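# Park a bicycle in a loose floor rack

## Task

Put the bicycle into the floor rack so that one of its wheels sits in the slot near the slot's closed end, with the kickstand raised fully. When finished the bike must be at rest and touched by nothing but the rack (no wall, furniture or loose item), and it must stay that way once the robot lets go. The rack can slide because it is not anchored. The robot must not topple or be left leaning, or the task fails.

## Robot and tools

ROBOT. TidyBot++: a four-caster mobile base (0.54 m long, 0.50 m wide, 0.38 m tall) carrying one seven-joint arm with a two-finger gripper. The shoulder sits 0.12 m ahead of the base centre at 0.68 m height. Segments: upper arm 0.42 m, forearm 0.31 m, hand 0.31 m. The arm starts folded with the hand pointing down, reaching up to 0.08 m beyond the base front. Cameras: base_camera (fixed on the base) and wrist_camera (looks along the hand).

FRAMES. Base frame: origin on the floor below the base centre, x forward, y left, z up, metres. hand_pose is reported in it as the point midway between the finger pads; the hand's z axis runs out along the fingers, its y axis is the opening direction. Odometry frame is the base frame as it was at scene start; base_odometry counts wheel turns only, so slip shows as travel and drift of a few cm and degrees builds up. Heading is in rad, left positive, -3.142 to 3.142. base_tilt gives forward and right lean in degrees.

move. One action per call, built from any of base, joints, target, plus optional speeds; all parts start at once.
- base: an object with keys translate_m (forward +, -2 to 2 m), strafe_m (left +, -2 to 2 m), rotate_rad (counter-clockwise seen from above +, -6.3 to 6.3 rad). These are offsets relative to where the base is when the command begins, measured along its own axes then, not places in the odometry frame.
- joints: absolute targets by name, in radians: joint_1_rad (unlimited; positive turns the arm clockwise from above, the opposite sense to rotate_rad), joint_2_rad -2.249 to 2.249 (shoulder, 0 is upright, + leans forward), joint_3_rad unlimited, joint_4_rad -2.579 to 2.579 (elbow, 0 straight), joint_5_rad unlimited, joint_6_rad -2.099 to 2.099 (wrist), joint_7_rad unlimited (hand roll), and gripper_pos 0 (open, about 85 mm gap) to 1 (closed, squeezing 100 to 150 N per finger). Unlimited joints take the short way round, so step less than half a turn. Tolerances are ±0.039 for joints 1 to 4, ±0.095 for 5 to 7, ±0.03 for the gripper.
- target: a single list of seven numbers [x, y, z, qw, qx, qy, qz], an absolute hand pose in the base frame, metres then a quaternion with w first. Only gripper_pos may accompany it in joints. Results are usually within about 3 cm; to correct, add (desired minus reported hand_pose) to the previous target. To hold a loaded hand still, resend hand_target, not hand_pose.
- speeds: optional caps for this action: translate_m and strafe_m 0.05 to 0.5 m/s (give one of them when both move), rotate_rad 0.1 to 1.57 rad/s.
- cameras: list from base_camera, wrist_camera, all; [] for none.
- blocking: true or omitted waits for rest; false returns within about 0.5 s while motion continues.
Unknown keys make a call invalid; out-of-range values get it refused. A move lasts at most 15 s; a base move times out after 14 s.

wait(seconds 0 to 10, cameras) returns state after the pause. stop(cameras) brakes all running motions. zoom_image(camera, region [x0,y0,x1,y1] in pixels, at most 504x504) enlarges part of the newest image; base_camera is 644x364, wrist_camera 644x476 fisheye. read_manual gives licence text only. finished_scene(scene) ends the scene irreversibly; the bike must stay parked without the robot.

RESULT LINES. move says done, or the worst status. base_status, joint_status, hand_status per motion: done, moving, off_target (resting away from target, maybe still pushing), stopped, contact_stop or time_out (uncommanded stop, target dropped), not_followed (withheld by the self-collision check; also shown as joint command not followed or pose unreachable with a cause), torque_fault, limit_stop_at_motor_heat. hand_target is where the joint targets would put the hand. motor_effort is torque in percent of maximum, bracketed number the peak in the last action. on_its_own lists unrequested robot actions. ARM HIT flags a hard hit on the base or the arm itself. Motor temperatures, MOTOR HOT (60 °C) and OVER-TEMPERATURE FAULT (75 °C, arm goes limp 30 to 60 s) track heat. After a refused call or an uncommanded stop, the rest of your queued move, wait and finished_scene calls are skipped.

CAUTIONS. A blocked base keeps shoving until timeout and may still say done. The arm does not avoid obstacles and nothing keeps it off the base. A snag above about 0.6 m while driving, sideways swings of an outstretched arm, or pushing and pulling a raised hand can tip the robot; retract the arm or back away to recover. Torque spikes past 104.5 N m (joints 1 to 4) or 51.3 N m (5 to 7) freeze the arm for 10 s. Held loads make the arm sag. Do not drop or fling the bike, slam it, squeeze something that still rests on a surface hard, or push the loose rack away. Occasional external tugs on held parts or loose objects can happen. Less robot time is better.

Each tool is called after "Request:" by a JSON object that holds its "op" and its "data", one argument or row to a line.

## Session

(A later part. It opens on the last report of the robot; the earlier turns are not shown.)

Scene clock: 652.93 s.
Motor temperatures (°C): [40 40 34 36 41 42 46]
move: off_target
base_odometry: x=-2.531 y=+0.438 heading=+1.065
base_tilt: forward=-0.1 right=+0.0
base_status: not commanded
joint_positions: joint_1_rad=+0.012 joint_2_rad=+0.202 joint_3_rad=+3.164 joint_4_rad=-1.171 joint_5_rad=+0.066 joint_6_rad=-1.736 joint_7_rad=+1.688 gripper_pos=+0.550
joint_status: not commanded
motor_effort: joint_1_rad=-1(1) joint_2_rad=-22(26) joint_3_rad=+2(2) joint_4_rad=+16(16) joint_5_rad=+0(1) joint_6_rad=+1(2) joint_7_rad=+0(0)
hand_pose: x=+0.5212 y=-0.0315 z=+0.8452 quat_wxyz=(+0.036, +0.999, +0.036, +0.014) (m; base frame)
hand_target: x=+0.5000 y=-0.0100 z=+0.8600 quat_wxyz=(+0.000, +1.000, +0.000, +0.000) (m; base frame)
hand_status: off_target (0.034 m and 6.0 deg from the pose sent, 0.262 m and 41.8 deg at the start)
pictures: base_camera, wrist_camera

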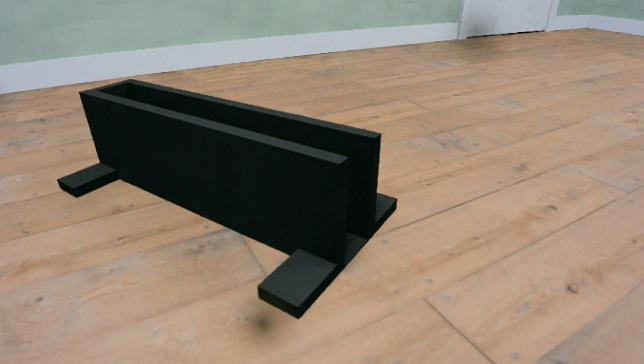

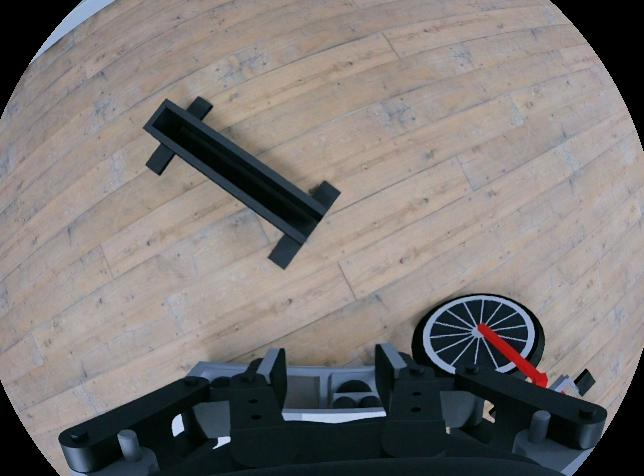

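Request:
{"op": "move", "data": {
  "base": {"translate_m": -0.432, "strafe_m": -0.373, "rotate_rad": -0.651}
}}

Request:
{"op": "move", "data": {
  "target": [0.5, -0.01, 0.86, 0.0, 0.7071, -0.7071, 0.0],
  "joints": {"gripper_pos": 0.1}
}}

Scene clock: 662.03 s.
Motor temperatures (°C): [40 40 34 36 41 42 46]
move: done
base_odometry: x=-2.414 y=-0.121 heading=+0.414
base_tilt: forward=-0.1 right=+0.0
base_status: done
joint_positions: joint_1_rad=+0.004 joint_2_rad=+0.201 joint_3_rad=+3.180 joint_4_rad=-1.171 joint_5_rad=+0.054 joint_6_rad=-1.739 joint_7_rad=+1.686 gripper_pos=+0.550
joint_status: not commanded
motor_effort: joint_1_rad=-1(4) joint_2_rad=-23(26) joint_3_rad=+1(4) joint_4_rad=+15(16) joint_5_rad=+1(2) joint_6_rad=+1(1) joint_7_rad=+0(0)
hand_pose: x=+0.5203 y=-0.0302 z=+0.8454 quat_wxyz=(+0.031, +0.999, +0.033, +0.013) (m; base frame)
hand_target: x=+0.5000 y=-0.0100 z=+0.8600 quat_wxyz=(+0.000, +1.000, +0.000, +0.000) (m; base frame)
hand_status: not commanded
pictures: base_camera, wrist_camera

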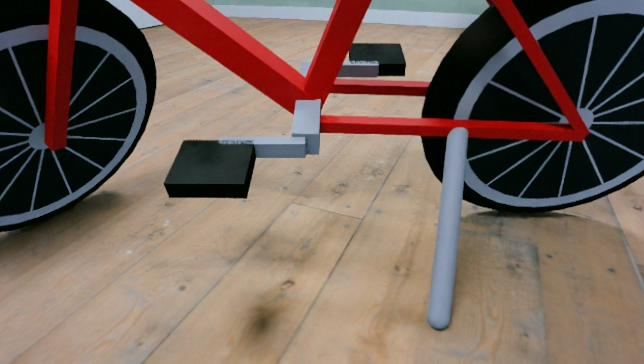

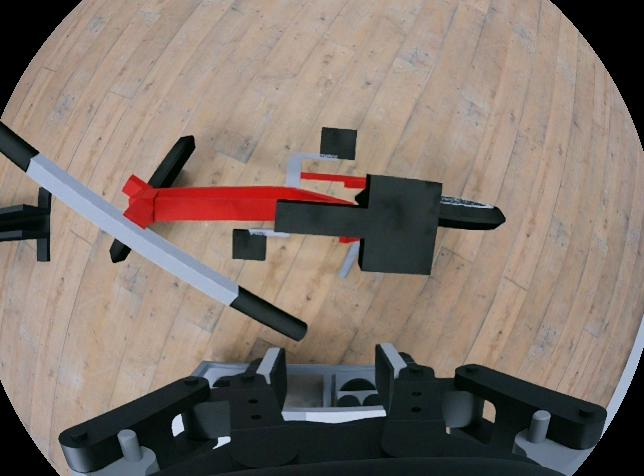

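Scene clock: 664.13 s.
Motor temperatures (°C): [40 40 34 36 41 42 46]
move: off_target
base_odometry: x=-2.414 y=-0.121 heading=+0.414
base_tilt: forward=-0.1 right=+0.0
base_status: not commanded
joint_positions: joint_1_rad=-0.116 joint_2_rad=+0.201 joint_3_rad=+3.333 joint_4_rad=-1.171 joint_5_rad=+0.035 joint_6_rad=-1.739 joint_7_rad=+0.146 gripper_pos=+0.100
joint_status: all done
motor_effort: joint_1_rad=-1(1) joint_2_rad=-22(23) joint_3_rad=+1(3) joint_4_rad=+15(16) joint_5_rad=+1(1) joint_6_rad=+1(2) joint_7_rad=+0(0)
hand_pose: x=+0.5211 y=-0.0318 z=+0.8463 quat_wxyz=(+0.018, +0.730, -0.682, +0.036) (m; base frame)
hand_target: x=+0.5000 y=-0.0100 z=+0.8600 quat_wxyz=(+0.000, +0.707, -0.707, +0.000) (m; base frame)
hand_status: off_target (0.033 m and 6.0 deg from the pose sent, 0.032 m and 93.8 deg at the start)
pictures: base_camera, wrist_camera

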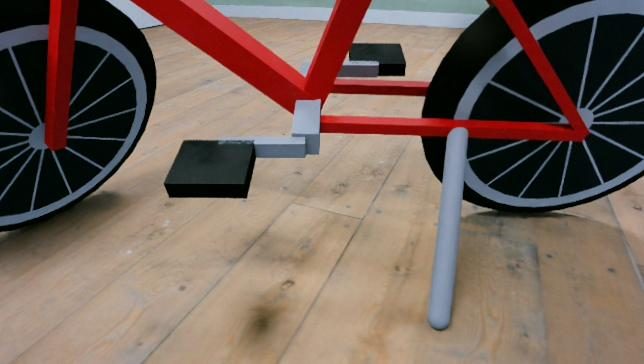

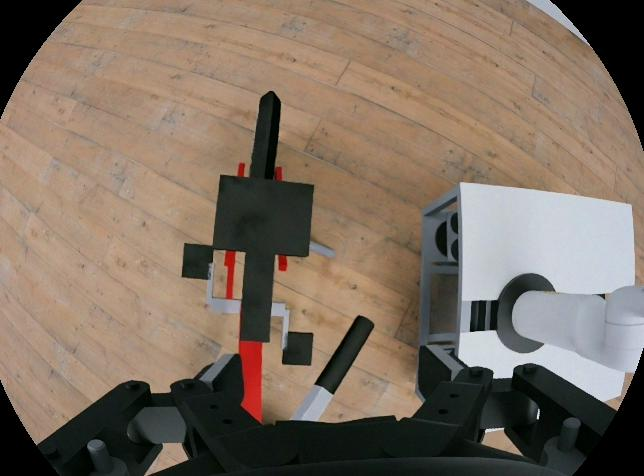

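Request:
{"op": "move", "data": {
  "target": [0.62, -0.013, 0.645, -0.105, 0.709, -0.689, 0.107],
  "cameras": ["wrist_camera"]
}}

Scene clock: 676.23 s.
Motor temperatures (°C): [40 39 34 36 41 42 46]
move: off_target
base_odometry: x=-2.414 y=-0.121 heading=+0.414
base_tilt: forward=-0.1 right=+0.0
base_status: not commanded
joint_positions: joint_1_rad=-0.203 joint_2_rad=+0.299 joint_3_rad=+3.455 joint_4_rad=-1.707 joint_5_rad=-0.101 joint_6_rad=-0.898 joint_7_rad=+0.146 gripper_pos=+0.100
joint_status: not commanded
motor_effort: joint_1_rad=-1(1) joint_2_rad=-25(27) joint_3_rad=+3(4) joint_4_rad=+15(16) joint_5_rad=+0(1) joint_6_rad=+3(3) joint_7_rad=+0(0)
hand_pose: x=+0.6057 y=-0.0234 z=+0.6533 quat_wxyz=(-0.076, +0.704, -0.699, +0.100) (m; base frame)
hand_target: x=+0.6200 y=-0.0130 z=+0.6450 quat_wxyz=(-0.105, +0.709, -0.689, +0.107) (m; base frame)
hand_status: off_target (0.020 m and 3.6 deg from the pose sent, 0.225 m and 16.5 deg at the start)
pictures: wrist_camera

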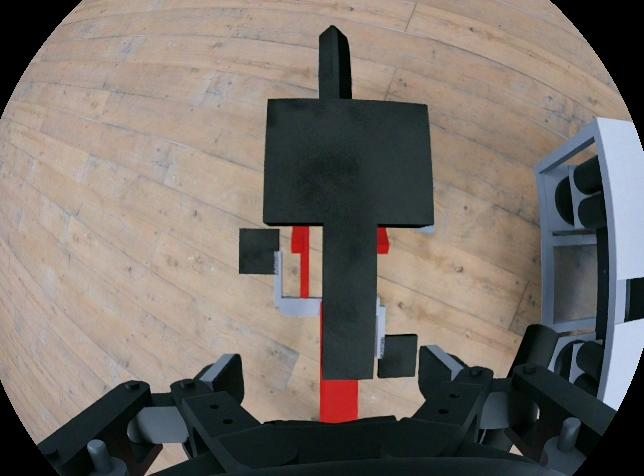

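Request:
{"op": "move", "data": {
  "target": [0.612, -0.034, 0.60, -0.100, 0.709, -0.690, 0.103],
  "cameras": ["wrist_camera"]
}}

Scene clock: 686.40 s.
Motor temperatures (°C): [40 39 34 36 41 42 46]
move: off_target
base_odometry: x=-2.414 y=-0.121 heading=+0.414
base_tilt: forward=-0.1 right=+0.0
base_status: not commanded
joint_positions: joint_1_rad=-0.195 joint_2_rad=+0.357 joint_3_rad=+3.493 joint_4_rad=-1.804 joint_5_rad=-0.187 joint_6_rad=-0.782 joint_7_rad=+0.264 gripper_pos=+0.100
joint_status: not commanded
motor_effort: joint_1_rad=+0(2) joint_2_rad=-26(28) joint_3_rad=+3(4) joint_4_rad=+13(15) joint_5_rad=+0(1) joint_6_rad=+2(3) joint_7_rad=+0(0)
hand_pose: x=+0.5966 y=-0.0314 z=+0.6028 quat_wxyz=(-0.073, +0.711, -0.694, +0.086) (m; base frame)
hand_target: x=+0.6120 y=-0.0340 z=+0.6000 quat_wxyz=(-0.100, +0.709, -0.690, +0.103) (m; base frame)
hand_status: off_target (0.016 m and 3.7 deg from the pose sent, 0.055 m and 3.0 deg at the start)
pictures: wrist_camera

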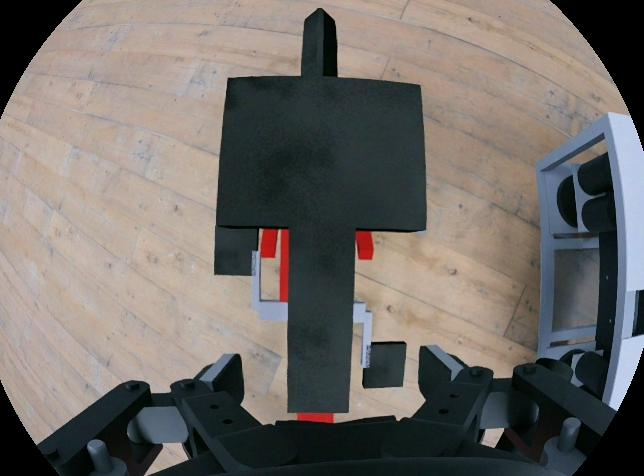

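Request:
{"op": "move", "data": {
  "target": [0.630, -0.036, 0.510, -0.095, 0.711, -0.690, 0.098],
  "cameras": ["wrist_camera"]
}}

Request:
{"op": "move", "data": {
  "joints": {"gripper_pos": 0.85}
}}

Scene clock: 692.37 s.
Motor temperatures (°C): [40 39 34 36 41 42 46]
move: off_target
base_odometry: x=-2.414 y=-0.121 heading=+0.414
base_tilt: forward=+0.0 right=+0.0
base_status: not commanded
joint_positions: joint_1_rad=-0.181 joint_2_rad=+0.556 joint_3_rad=+3.493 joint_4_rad=-1.849 joint_5_rad=-0.391 joint_6_rad=-0.592 joint_7_rad=+0.452 gripper_pos=+0.100
joint_status: not commanded
motor_effort: joint_1_rad=-1(1) joint_2_rad=-30(32) joint_3_rad=+4(5) joint_4_rad=+11(14) joint_5_rad=+0(1) joint_6_rad=+2(3) joint_7_rad=+0(0)
hand_pose: x=+0.6162 y=-0.0227 z=+0.5094 quat_wxyz=(-0.075, +0.718, -0.688, +0.071) (m; base frame)
hand_target: x=+0.6300 y=-0.0360 z=+0.5100 quat_wxyz=(-0.095, +0.711, -0.690, +0.098) (m; base frame)
hand_status: off_target (0.019 m and 3.9 deg from the pose sent, 0.099 m and 2.9 deg at the start)
pictures: wrist_camera

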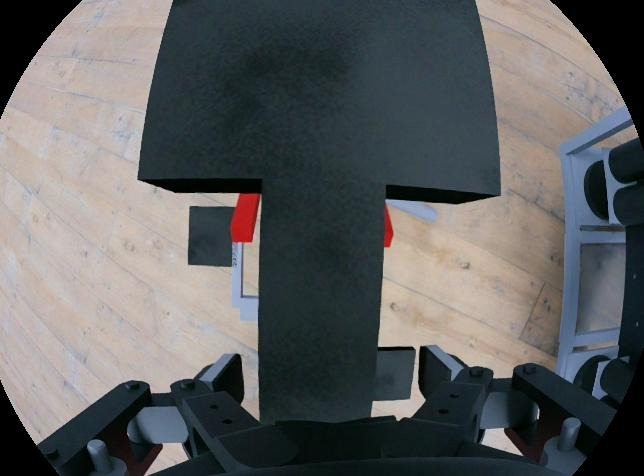

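Scene clock: 693.33 s.
Motor temperatures (°C): [40 39 34 36 41 42 46]
move: off_target
base_odometry: x=-2.414 y=-0.121 heading=+0.414
base_tilt: forward=+0.0 right=+0.0
base_status: not commanded
joint_positions: joint_1_rad=-0.177 joint_2_rad=+0.552 joint_3_rad=+3.494 joint_4_rad=-1.851 joint_5_rad=-0.412 joint_6_rad=-0.569 joint_7_rad=+0.455 gripper_pos=+0.566
joint_status: gripper_pos off_target (ended at +0.566, target +0.850)
motor_effort: joint_1_rad=+0(3) joint_2_rad=-27(31) joint_3_rad=+5(6) joint_4_rad=+9(16) joint_5_rad=+2(4) joint_6_rad=+0(4) joint_7_rad=+1(3)
hand_pose: x=+0.6231 y=-0.0245 z=+0.5123 quat_wxyz=(-0.086, +0.710, -0.694, +0.079) (m; base frame)
hand_target: x=+0.6300 y=-0.0360 z=+0.5100 quat_wxyz=(-0.095, +0.711, -0.690, +0.098) (m; base frame)
hand_status: not commanded
pictures: base_camera, wrist_camera

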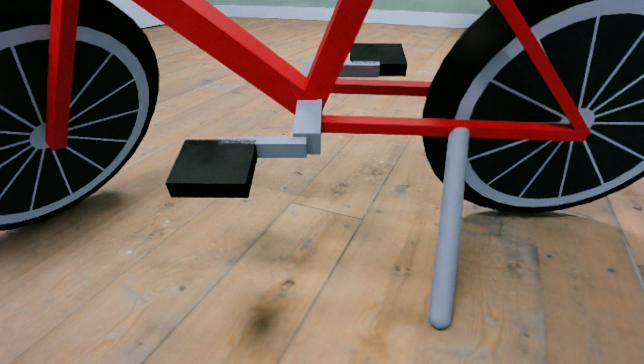

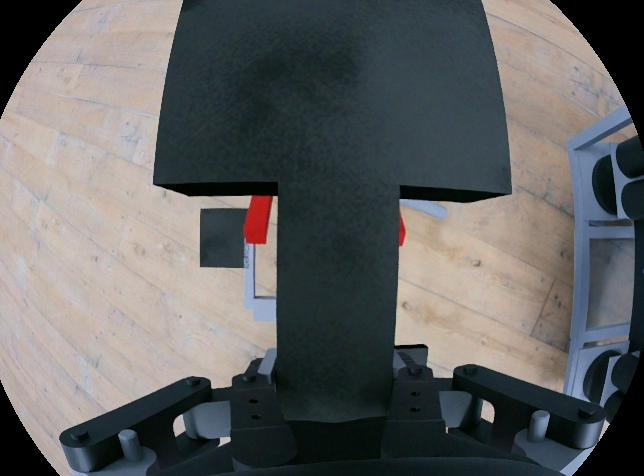

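Request:
{"op": "move", "data": {
  "target": [0.695, -0.03, 0.527, -0.058, 0.711, -0.698, 0.059],
  "cameras": ["base_camera"]
}}

Request:
{"op": "move", "data": {
  "target": [0.757, -0.03, 0.53, -0.0182, 0.713, -0.70, 0.0187]
}}

Scene clock: 700.43 s.
Motor temperatures (°C): [40 39 34 36 41 42 46]
move: off_target
base_odometry: x=-2.414 y=-0.121 heading=+0.414
base_tilt: forward=-0.1 right=+0.0
base_status: not commanded
joint_positions: joint_1_rad=-0.124 joint_2_rad=+0.679 joint_3_rad=+3.526 joint_4_rad=-1.553 joint_5_rad=-0.381 joint_6_rad=-0.815 joint_7_rad=+0.371 gripper_pos=+0.567
joint_status: not commanded
motor_effort: joint_1_rad=-5(10) joint_2_rad=-35(36) joint_3_rad=+1(5) joint_4_rad=+20(20) joint_5_rad=-1(3) joint_6_rad=+7(8) joint_7_rad=+4(6)
hand_pose: x=+0.6796 y=-0.0523 z=+0.5204 quat_wxyz=(-0.063, +0.692, -0.717, +0.054) (m; base frame)
hand_target: x=+0.6950 y=-0.0300 z=+0.5270 quat_wxyz=(-0.058, +0.711, -0.698, +0.059) (m; base frame)
hand_status: off_target (0.028 m and 3.2 deg from the pose sent, 0.074 m and 4.0 deg at the start)
pictures: base_camera

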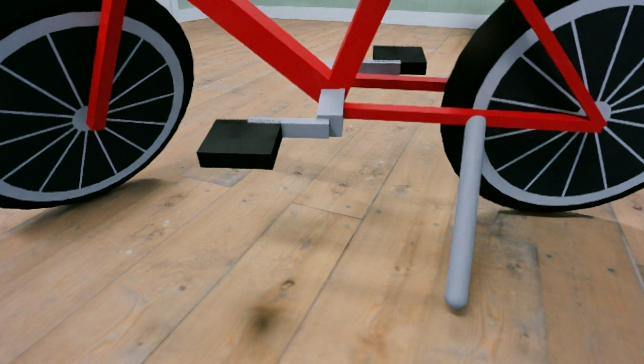

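Scene clock: 702.07 s.
Motor temperatures (°C): [40 39 34 36 41 42 46]
move: off_target
base_odometry: x=-2.414 y=-0.121 heading=+0.414
base_tilt: forward=-0.1 right=+0.1
base_status: not commanded
joint_positions: joint_1_rad=-0.080 joint_2_rad=+0.877 joint_3_rad=+3.484 joint_4_rad=-1.090 joint_5_rad=-0.319 joint_6_rad=-1.186 joint_7_rad=+0.261 gripper_pos=+0.567
joint_status: not commanded
motor_effort: joint_1_rad=-4(7) joint_2_rad=-41(42) joint_3_rad=+2(2) joint_4_rad=+18(20) joint_5_rad=-2(3) joint_6_rad=+10(12) joint_7_rad=+5(6)
hand_pose: x=+0.7426 y=-0.0353 z=+0.5277 quat_wxyz=(-0.024, +0.708, -0.706, +0.004) (m; base frame)
hand_target: x=+0.7570 y=-0.0300 z=+0.5300 quat_wxyz=(-0.018, +0.713, -0.700, +0.019) (m; base frame)
hand_status: off_target (0.016 m and 2.0 deg from the pose sent, 0.081 m and 7.3 deg at the start)
pictures: base_camera, wrist_camera

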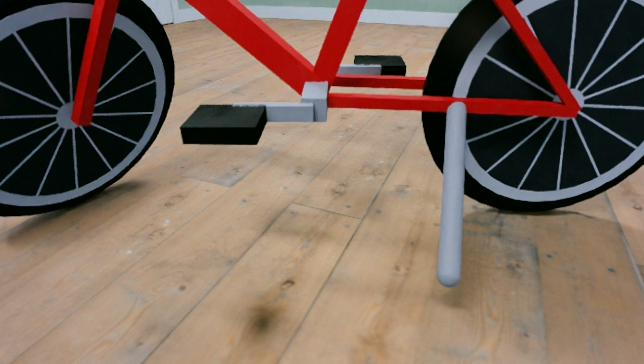

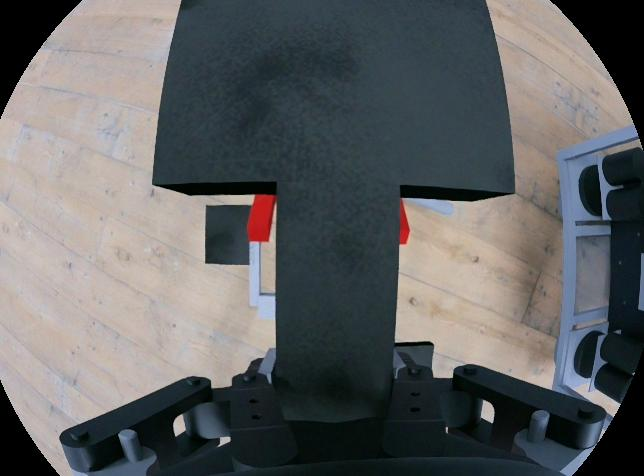

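Request:
{"op": "move", "data": {
  "base": {"strafe_m": 0.1},
  "speeds": {"strafe_m": 0.1}
}}

Scene clock: 714.80 s.
Motor temperatures (°C): [40 39 33 36 41 42 46]
move: done
base_odometry: x=-2.454 y=-0.030 heading=+0.414
base_tilt: forward=+0.0 right=+0.0
base_status: done
joint_positions: joint_1_rad=-0.046 joint_2_rad=+0.884 joint_3_rad=+3.484 joint_4_rad=-1.073 joint_5_rad=-0.213 joint_6_rad=-1.192 joint_7_rad=+0.261 gripper_pos=+0.573
joint_status: not commanded
motor_effort: joint_1_rad=-9(10) joint_2_rad=-43(43) joint_3_rad=-2(4) joint_4_rad=+17(19) joint_5_rad=-13(16) joint_6_rad=+5(11) joint_7_rad=-10(13)
hand_pose: x=+0.7372 y=-0.0856 z=+0.5285 quat_wxyz=(+0.019, +0.711, -0.703, +0.030) (m; base frame)
hand_target: x=+0.7570 y=-0.0300 z=+0.5300 quat_wxyz=(-0.018, +0.713, -0.700, +0.019) (m; base frame)
hand_status: not commanded
pictures: base_camera, wrist_camera

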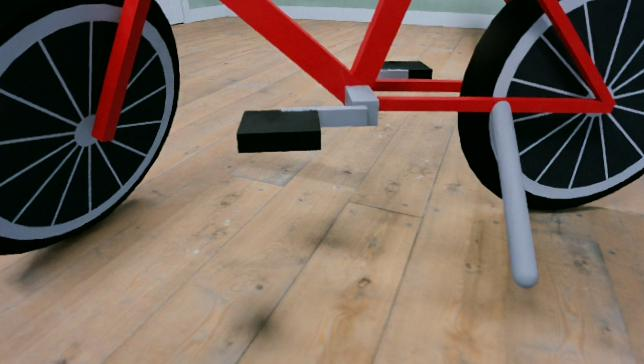

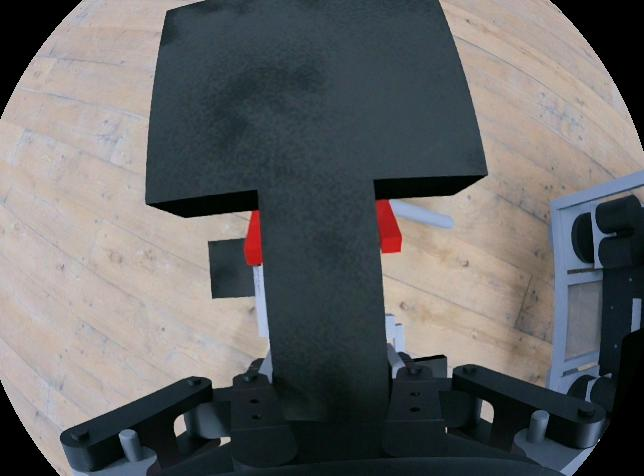

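Request:
{"op": "move", "data": {

}}

Scene clock: 735.53 s.
Motor temperatures (°C): [40 39 33 36 41 42 46]
base_odometry: x=-2.454 y=-0.030 heading=+0.414
base_tilt: forward=-0.1 right=-0.1
base_status: done
joint_positions: joint_1_rad=-0.046 joint_2_rad=+0.884 joint_3_rad=+3.484 joint_4_rad=-1.073 joint_5_rad=-0.213 joint_6_rad=-1.192 joint_7_rad=+0.261 gripper_pos=+0.573
joint_status: not commanded
motor_effort: joint_1_rad=-9(10) joint_2_rad=-42(43) joint_3_rad=-2(4) joint_4_rad=+16(19) joint_5_rad=-12(16) joint_6_rad=+5(11) joint_7_rad=-10(13)
hand_pose: x=+0.7372 y=-0.0856 z=+0.5285 quat_wxyz=(+0.019, +0.711, -0.703, +0.030) (m; base frame)
hand_target: x=+0.7570 y=-0.0300 z=+0.5300 quat_wxyz=(-0.018, +0.713, -0.700, +0.019) (m; base frame)
hand_status: not commanded
pictures: base_camera, wrist_camera

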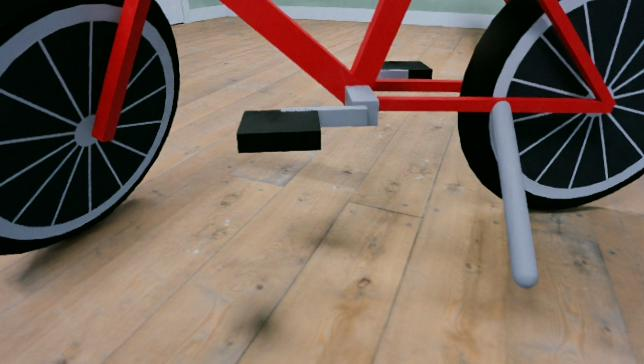

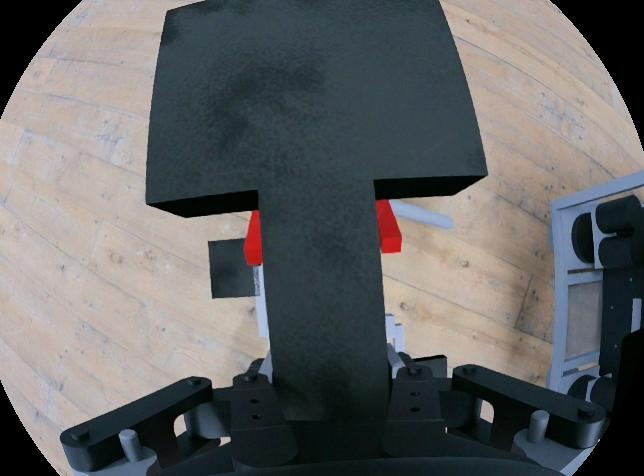

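Request:
{"op": "move", "data": {
  "base": {"strafe_m": 0.06},
  "speeds": {"strafe_m": 0.1}
}}

Scene clock: 740.13 s.
Motor temperatures (°C): [40 39 33 36 41 42 46]
move: done
base_odometry: x=-2.478 y=+0.025 heading=+0.414
base_tilt: forward=+0.0 right=+0.0
base_status: done
joint_positions: joint_1_rad=-0.027 joint_2_rad=+0.893 joint_3_rad=+3.500 joint_4_rad=-1.064 joint_5_rad=-0.160 joint_6_rad=-1.199 joint_7_rad=+0.286 gripper_pos=+0.573
joint_status: not commanded
motor_effort: joint_1_rad=-15(16) joint_2_rad=-43(45) joint_3_rad=-6(8) joint_4_rad=+14(17) joint_5_rad=-22(23) joint_6_rad=+2(8) joint_7_rad=-18(20)
hand_pose: x=+0.7307 y=-0.1196 z=+0.5284 quat_wxyz=(+0.048, +0.715, -0.696, +0.043) (m; base frame)
hand_target: x=+0.7570 y=-0.0300 z=+0.5300 quat_wxyz=(-0.018, +0.713, -0.700, +0.019) (m; base frame)
hand_status: not commanded
pictures: base_camera, wrist_camera

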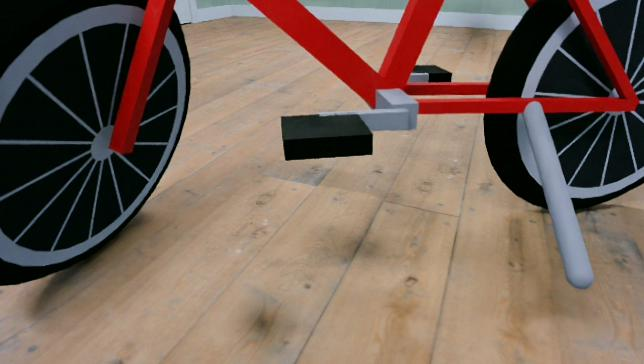

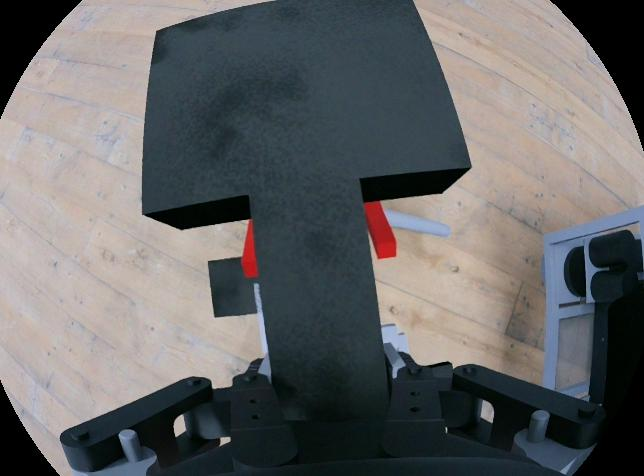

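Request:
{"op": "zoom_image", "data": {
  "camera": "base_camera",
  "region": [0, 0, 260, 364]
}}

Request:
{"op": "zoom_image", "data": {
  "camera": "wrist_camera",
  "region": [140, 180, 500, 476]
}}

Scaled by 1.385.

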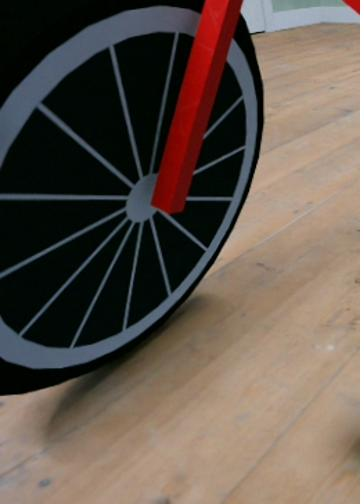

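Scaled by 1.400.

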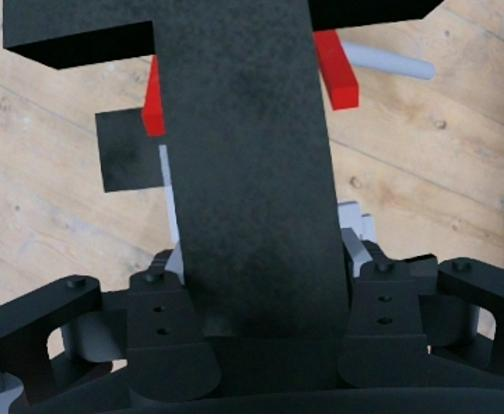

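Request:
{"op": "move", "data": {
  "target": [0.83, -0.03, 0.527, 0.0305, 0.713, -0.70, -0.0311]
}}

Scene clock: 782.73 s.
Motor temperatures (°C): [40 40 33 36 42 42 46]
move: time_out
base_odometry: x=-2.478 y=+0.025 heading=+0.414
base_tilt: forward=+0.0 right=+0.0
base_status: not commanded
joint_positions: joint_1_rad=-0.097 joint_2_rad=+1.388 joint_3_rad=+3.250 joint_4_rad=-0.042 joint_5_rad=+0.042 joint_6_rad=-1.955 joint_7_rad=+0.273 gripper_pos=+0.573
joint_status: not commanded
motor_effort: joint_1_rad=+3(25) joint_2_rad=-50(65) joint_3_rad=+1(13) joint_4_rad=+16(24) joint_5_rad=+0(22) joint_6_rad=+5(31) joint_7_rad=-7(21)
hand_pose: x=+0.7697 y=+0.0201 z=+0.5021 quat_wxyz=(+0.133, +0.804, -0.577, -0.047) (m; base frame)
hand_target: x=+0.7753 y=+0.0062 z=+0.5042 quat_wxyz=(+0.128, +0.797, -0.589, -0.039) (m; base frame)
hand_status: time_out (0.082 m and 21.2 deg from the pose sent, 0.134 m and 8.8 deg at the start; a joint's target at an end of its range on 12 of 300 steps)
pictures: base_camera, wrist_camera

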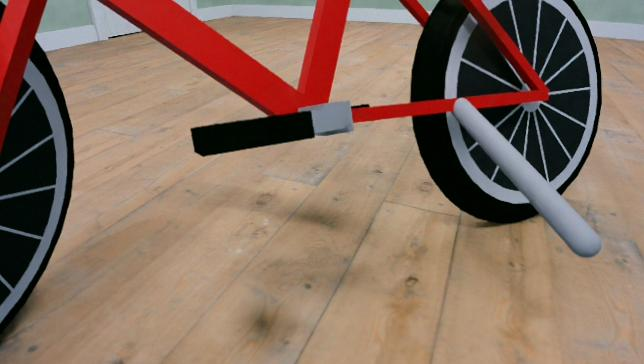

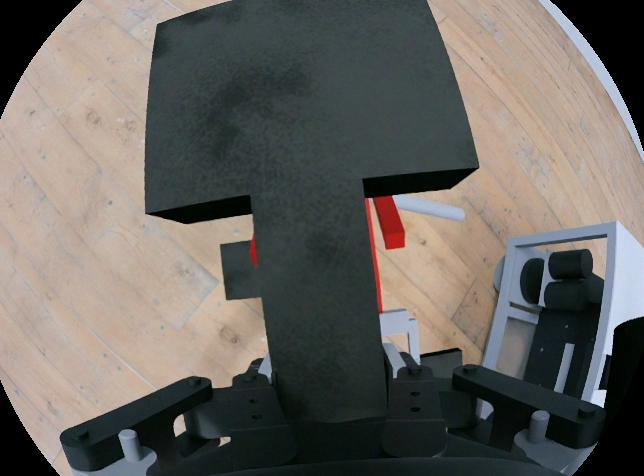

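Request:
{"op": "move", "data": {
  "target": [0.715, -0.005, 0.522, 0.067, 0.811, -0.579, -0.024]
}}

Scene clock: 800.50 s.
Motor temperatures (°C): [40 40 33 36 42 42 46]
move: off_target
base_odometry: x=-2.478 y=+0.025 heading=+0.414
base_tilt: forward=-0.1 right=+0.0
base_status: not commanded
joint_positions: joint_1_rad=-0.169 joint_2_rad=+0.964 joint_3_rad=+3.394 joint_4_rad=-0.943 joint_5_rad=-0.074 joint_6_rad=-1.399 joint_7_rad=+0.356 gripper_pos=+0.573
joint_status: not commanded
motor_effort: joint_1_rad=+5(8) joint_2_rad=-44(50) joint_3_rad=+7(8) joint_4_rad=+11(16) joint_5_rad=+2(4) joint_6_rad=-6(7) joint_7_rad=-4(7)
hand_pose: x=+0.7147 y=+0.0037 z=+0.5166 quat_wxyz=(+0.097, +0.814, -0.572, -0.021) (m; base frame)
hand_target: x=+0.7150 y=-0.0050 z=+0.5220 quat_wxyz=(+0.067, +0.812, -0.580, -0.024) (m; base frame)
hand_status: off_target (0.010 m and 3.6 deg from the pose sent, 0.063 m and 8.0 deg at the start)
pictures: base_camera, wrist_camera

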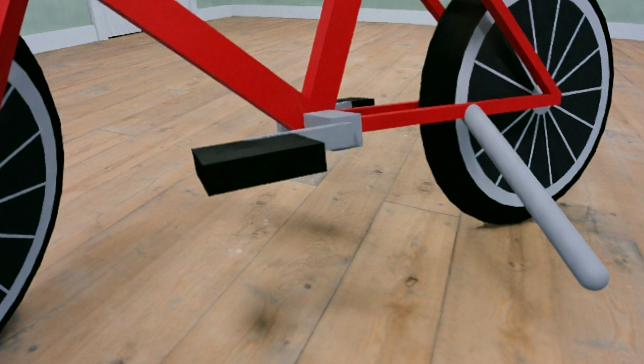

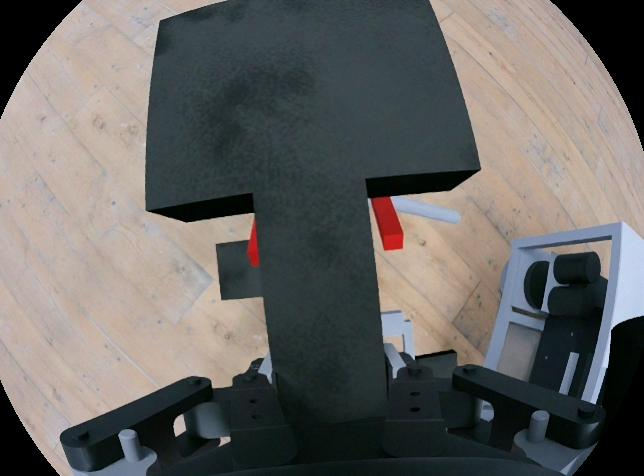

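Request:
{"op": "move", "data": {
  "target": [0.635, -0.045, 0.53, -0.0224, 0.8157, -0.578, 0.0131]
}}

Scene clock: 811.03 s.
Motor temperatures (°C): [40 40 33 36 42 42 46]
move: off_target
base_odometry: x=-2.478 y=+0.025 heading=+0.414
base_tilt: forward=-0.1 right=+0.0
base_status: not commanded
joint_positions: joint_1_rad=-0.091 joint_2_rad=+0.655 joint_3_rad=+3.407 joint_4_rad=-1.524 joint_5_rad=-0.166 joint_6_rad=-0.986 joint_7_rad=+0.565 gripper_pos=+0.573
joint_status: not commanded
motor_effort: joint_1_rad=+0(5) joint_2_rad=-33(44) joint_3_rad=+4(7) joint_4_rad=+9(11) joint_5_rad=+0(2) joint_6_rad=-3(6) joint_7_rad=-1(4)
hand_pose: x=+0.6316 y=-0.0416 z=+0.5293 quat_wxyz=(+0.010, +0.820, -0.573, +0.005) (m; base frame)
hand_target: x=+0.6350 y=-0.0450 z=+0.5300 quat_wxyz=(-0.022, +0.816, -0.578, +0.013) (m; base frame)
hand_status: off_target (0.005 m and 3.9 deg from the pose sent, 0.094 m and 14.3 deg at the start)
pictures: base_camera, wrist_camera

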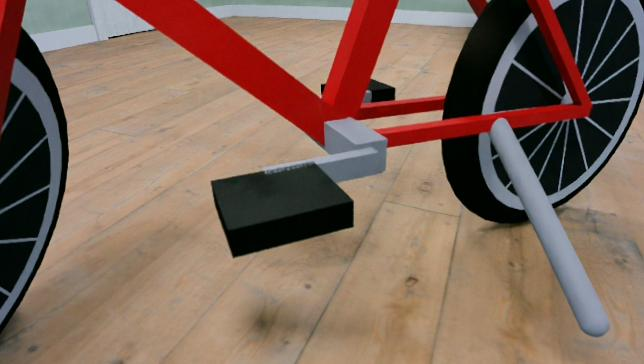

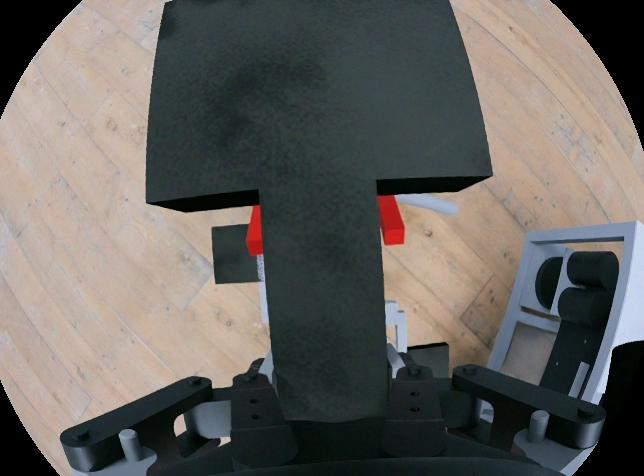

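Request:
{"op": "move", "data": {
  "base": {"translate_m": 0.07, "strafe_m": -0.055, "rotate_rad": -0.1},
  "speeds": {"translate_m": 0.1, "rotate_rad": 0.11}
}}

Scene clock: 831.07 s.
Motor temperatures (°C): [40 40 33 36 42 42 46]
move: done
base_odometry: x=-2.392 y=+0.003 heading=+0.313
base_tilt: forward=-0.1 right=+0.0
base_status: done
joint_positions: joint_1_rad=-0.083 joint_2_rad=+0.639 joint_3_rad=+3.411 joint_4_rad=-1.560 joint_5_rad=-0.298 joint_6_rad=-0.977 joint_7_rad=+0.569 gripper_pos=+0.573
joint_status: not commanded
motor_effort: joint_1_rad=+1(8) joint_2_rad=-31(36) joint_3_rad=+6(10) joint_4_rad=+14(17) joint_5_rad=+10(17) joint_6_rad=+5(8) joint_7_rad=+11(17)
hand_pose: x=+0.6278 y=-0.0149 z=+0.5294 quat_wxyz=(-0.038, +0.793, -0.607, -0.020) (m; base frame)
hand_target: x=+0.6350 y=-0.0450 z=+0.5300 quat_wxyz=(-0.022, +0.816, -0.578, +0.013) (m; base frame)
hand_status: not commanded
pictures: base_camera, wrist_camera

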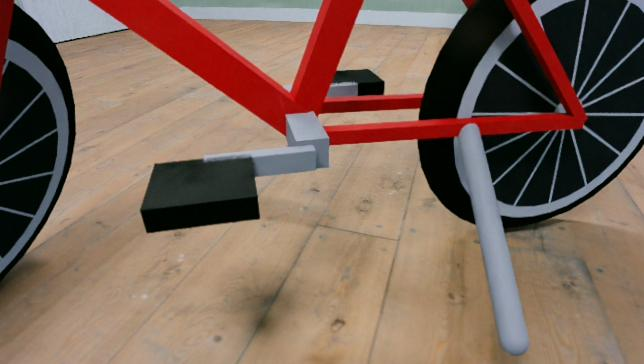

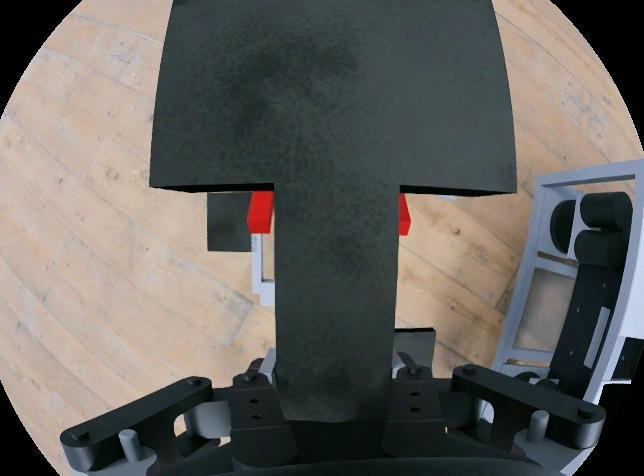

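Request:
{"op": "move", "data": {
  "target": [0.74, 0.01, 0.518, 0.0623, 0.791, -0.607, -0.0477]
}}

Scene clock: 846.60 s.
Motor temperatures (°C): [40 40 33 36 42 42 46]
move: off_target
base_odometry: x=-2.392 y=+0.003 heading=+0.313
base_tilt: forward=+0.0 right=+0.0
base_status: not commanded
joint_positions: joint_1_rad=-0.112 joint_2_rad=+1.016 joint_3_rad=+3.404 joint_4_rad=-0.813 joint_5_rad=-0.241 joint_6_rad=-1.517 joint_7_rad=+0.369 gripper_pos=+0.573
joint_status: not commanded
motor_effort: joint_1_rad=+0(2) joint_2_rad=-44(44) joint_3_rad=+3(6) joint_4_rad=+17(19) joint_5_rad=+1(11) joint_6_rad=+10(13) joint_7_rad=+4(12)
hand_pose: x=+0.7248 y=+0.0242 z=+0.5209 quat_wxyz=(+0.043, +0.797, -0.598, -0.081) (m; base frame)
hand_target: x=+0.7400 y=+0.0100 z=+0.5180 quat_wxyz=(+0.062, +0.791, -0.607, -0.048) (m; base frame)
hand_status: off_target (0.021 m and 4.5 deg from the pose sent, 0.115 m and 12.0 deg at the start)
pictures: base_camera, wrist_camera

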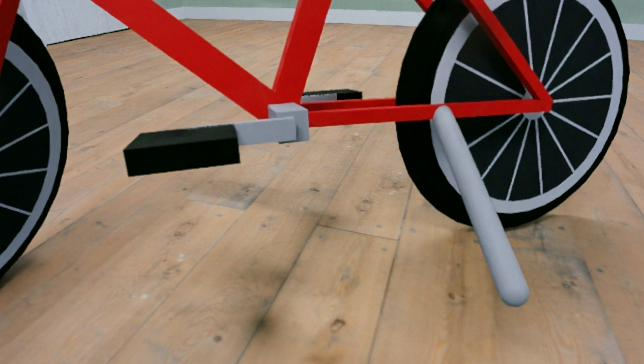

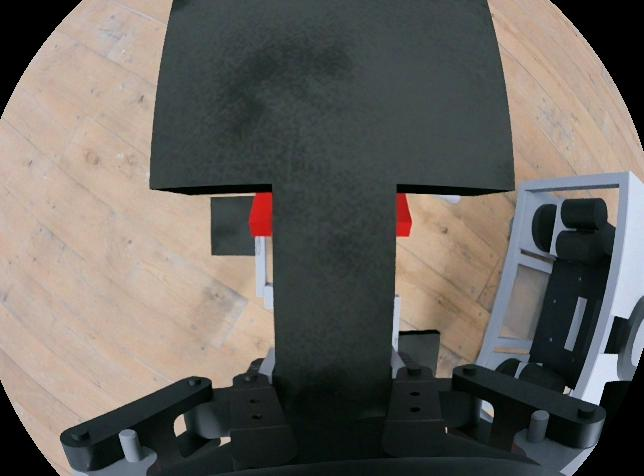

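Request:
{"op": "move", "data": {
  "base": {"strafe_m": 0.07, "translate_m": -0.01},
  "speeds": {"strafe_m": 0.1}
}}

Scene clock: 852.03 s.
Motor temperatures (°C): [40 40 33 36 42 42 46]
move: done
base_odometry: x=-2.423 y=+0.067 heading=+0.313
base_tilt: forward=+0.0 right=+0.0
base_status: done
joint_positions: joint_1_rad=-0.113 joint_2_rad=+1.032 joint_3_rad=+3.404 joint_4_rad=-0.798 joint_5_rad=-0.158 joint_6_rad=-1.522 joint_7_rad=+0.368 gripper_pos=+0.573
joint_status: not commanded
motor_effort: joint_1_rad=-1(5) joint_2_rad=-46(47) joint_3_rad=+2(4) joint_4_rad=+15(17) joint_5_rad=-9(11) joint_6_rad=+5(11) joint_7_rad=-11(13)
hand_pose: x=+0.7243 y=-0.0001 z=+0.5160 quat_wxyz=(+0.081, +0.801, -0.590, -0.061) (m; base frame)
hand_target: x=+0.7400 y=+0.0100 z=+0.5180 quat_wxyz=(+0.062, +0.791, -0.607, -0.048) (m; base frame)
hand_status: not commanded
pictures: base_camera, wrist_camera

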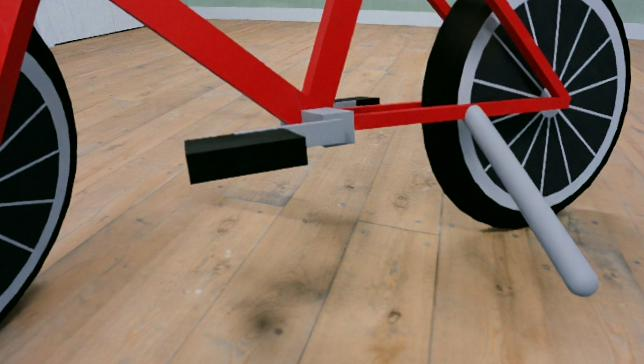

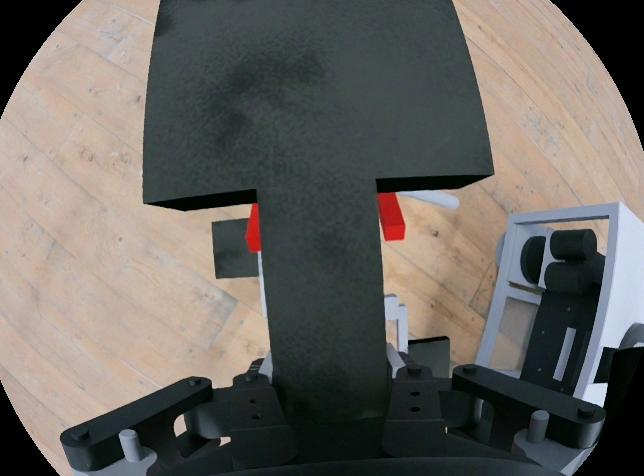

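Request:
{"op": "move", "data": {
  "target": [0.63, -0.036, 0.53, -0.0217, 0.805, -0.593, 0.0144],
  "cameras": []
}}

Request:
{"op": "move", "data": {
  "target": [0.51, -0.08, 0.507, -0.119, 0.797, -0.587, 0.079]
}}

Scene clock: 872.30 s.
Motor temperatures (°C): [40 40 33 36 41 42 46]
move: off_target
base_odometry: x=-2.423 y=+0.066 heading=+0.313
base_tilt: forward=-0.1 right=+0.1
base_status: not commanded
joint_positions: joint_1_rad=-0.113 joint_2_rad=+0.642 joint_3_rad=+3.414 joint_4_rad=-1.551 joint_5_rad=-0.173 joint_6_rad=-0.987 joint_7_rad=+0.529 gripper_pos=+0.573
joint_status: not commanded
motor_effort: joint_1_rad=+0(2) joint_2_rad=-32(46) joint_3_rad=+5(5) joint_4_rad=+9(15) joint_5_rad=+0(10) joint_6_rad=-1(7) joint_7_rad=-3(12)
hand_pose: x=+0.6217 y=-0.0315 z=+0.5291 quat_wxyz=(+0.011, +0.812, -0.584, -0.001) (m; base frame)
hand_target: x=+0.6300 y=-0.0360 z=+0.5300 quat_wxyz=(-0.022, +0.805, -0.593, +0.014) (m; base frame)
hand_status: off_target (0.009 m and 4.4 deg from the pose sent, 0.102 m and 14.5 deg at the start)
pictures: none
No camera images: "cameras" was empty.

Scene clock: 874.40 s.
Motor temperatures (°C): [40 40 33 36 41 42 46]
move: off_target
base_odometry: x=-2.423 y=+0.066 heading=+0.313
base_tilt: forward=-0.1 right=+0.0
base_status: not commanded
joint_positions: joint_1_rad=+0.266 joint_2_rad=+0.386 joint_3_rad=+3.295 joint_4_rad=-2.148 joint_5_rad=-0.530 joint_6_rad=-0.468 joint_7_rad=+1.113 gripper_pos=+0.574
joint_status: not commanded
motor_effort: joint_1_rad=-4(8) joint_2_rad=-19(33) joint_3_rad=-1(5) joint_4_rad=+6(10) joint_5_rad=-1(2) joint_6_rad=-2(6) joint_7_rad=+1(3)
hand_pose: x=+0.5103 y=-0.1010 z=+0.5132 quat_wxyz=(-0.109, +0.784, -0.607, +0.073) (m; base frame)
hand_target: x=+0.5100 y=-0.0800 z=+0.5070 quat_wxyz=(-0.119, +0.797, -0.587, +0.079) (m; base frame)
hand_status: off_target (0.022 m and 3.1 deg from the pose sent, 0.124 m and 17.6 deg at the start)
pictures: base_camera, wrist_camera

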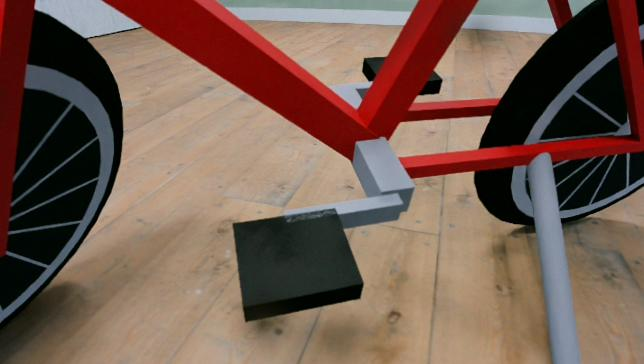

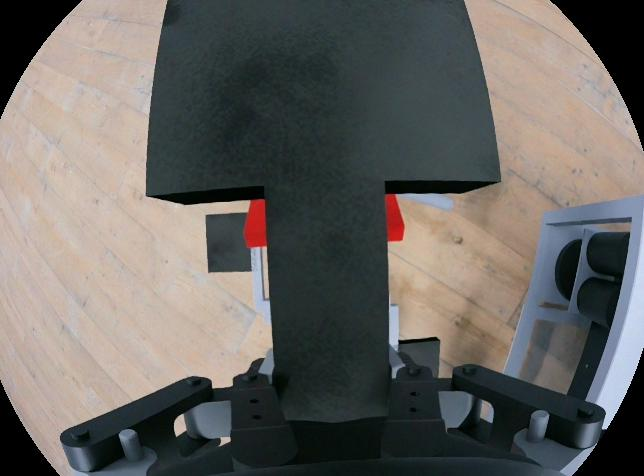

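Request:
{"op": "move", "data": {
  "target": [0.495, -0.075, 0.500, -0.128, 0.796, -0.586, 0.085]
}}

Scene clock: 882.10 s.
Motor temperatures (°C): [40 40 33 36 41 42 46]
move: off_target
base_odometry: x=-2.423 y=+0.066 heading=+0.313
base_tilt: forward=-0.1 right=+0.0
base_status: not commanded
joint_positions: joint_1_rad=+0.345 joint_2_rad=+0.362 joint_3_rad=+3.218 joint_4_rad=-2.207 joint_5_rad=-0.595 joint_6_rad=-0.406 joint_7_rad=+1.220 gripper_pos=+0.574
joint_status: not commanded
motor_effort: joint_1_rad=-4(5) joint_2_rad=-15(19) joint_3_rad=-3(4) joint_4_rad=+5(6) joint_5_rad=-4(4) joint_6_rad=+0(1) joint_7_rad=+1(2)
hand_pose: x=+0.5023 y=-0.0976 z=+0.5141 quat_wxyz=(-0.122, +0.789, -0.596, +0.088) (m; base frame)
hand_target: x=+0.4950 y=-0.0750 z=+0.5000 quat_wxyz=(-0.128, +0.796, -0.586, +0.085) (m; base frame)
hand_status: off_target (0.028 m and 1.6 deg from the pose sent, 0.033 m and 3.9 deg at the start)
pictures: base_camera, wrist_camera

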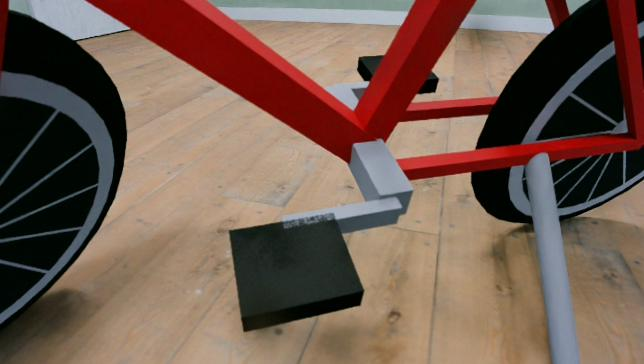

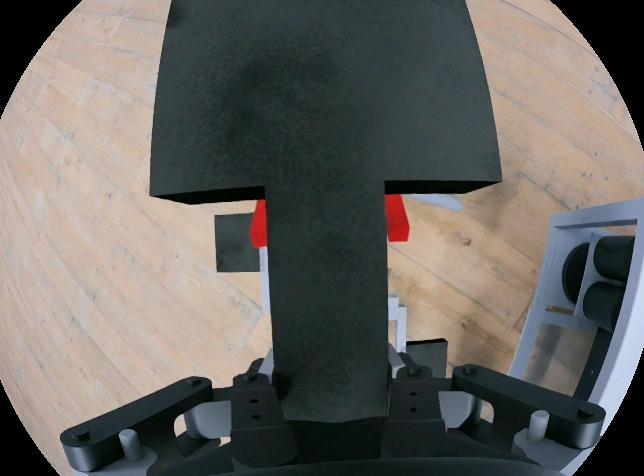

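Request:
{"op": "move", "data": {
  "joints": {"gripper_pos": 0.15}
}}

Scene clock: 888.40 s.
Motor temperatures (°C): [40 40 33 36 41 42 46]
move: done
base_odometry: x=-2.423 y=+0.066 heading=+0.313
base_tilt: forward=+0.0 right=+0.0
base_status: not commanded
joint_positions: joint_1_rad=+0.337 joint_2_rad=+0.378 joint_3_rad=+3.184 joint_4_rad=-2.244 joint_5_rad=-0.627 joint_6_rad=-0.398 joint_7_rad=+1.229 gripper_pos=+0.150
joint_status: all done
motor_effort: joint_1_rad=+0(5) joint_2_rad=-21(23) joint_3_rad=+2(4) joint_4_rad=+8(9) joint_5_rad=-1(4) joint_6_rad=+1(2) joint_7_rad=+0(1)
hand_pose: x=+0.4885 y=-0.0715 z=+0.5015 quat_wxyz=(-0.128, +0.793, -0.593, +0.062) (m; base frame)
hand_target: x=+0.4950 y=-0.0750 z=+0.5000 quat_wxyz=(-0.128, +0.796, -0.586, +0.085) (m; base frame)
hand_status: not commanded
pictures: base_camera, wrist_camera

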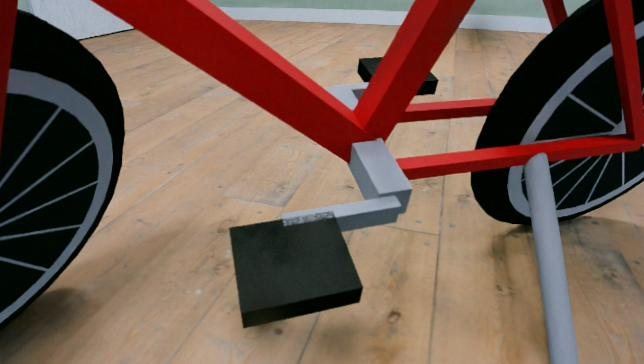

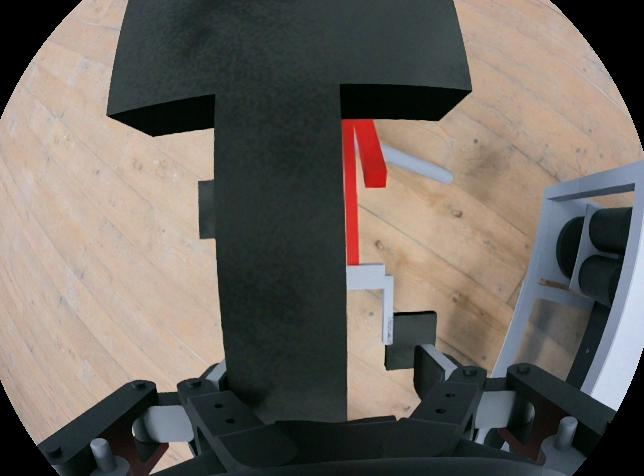

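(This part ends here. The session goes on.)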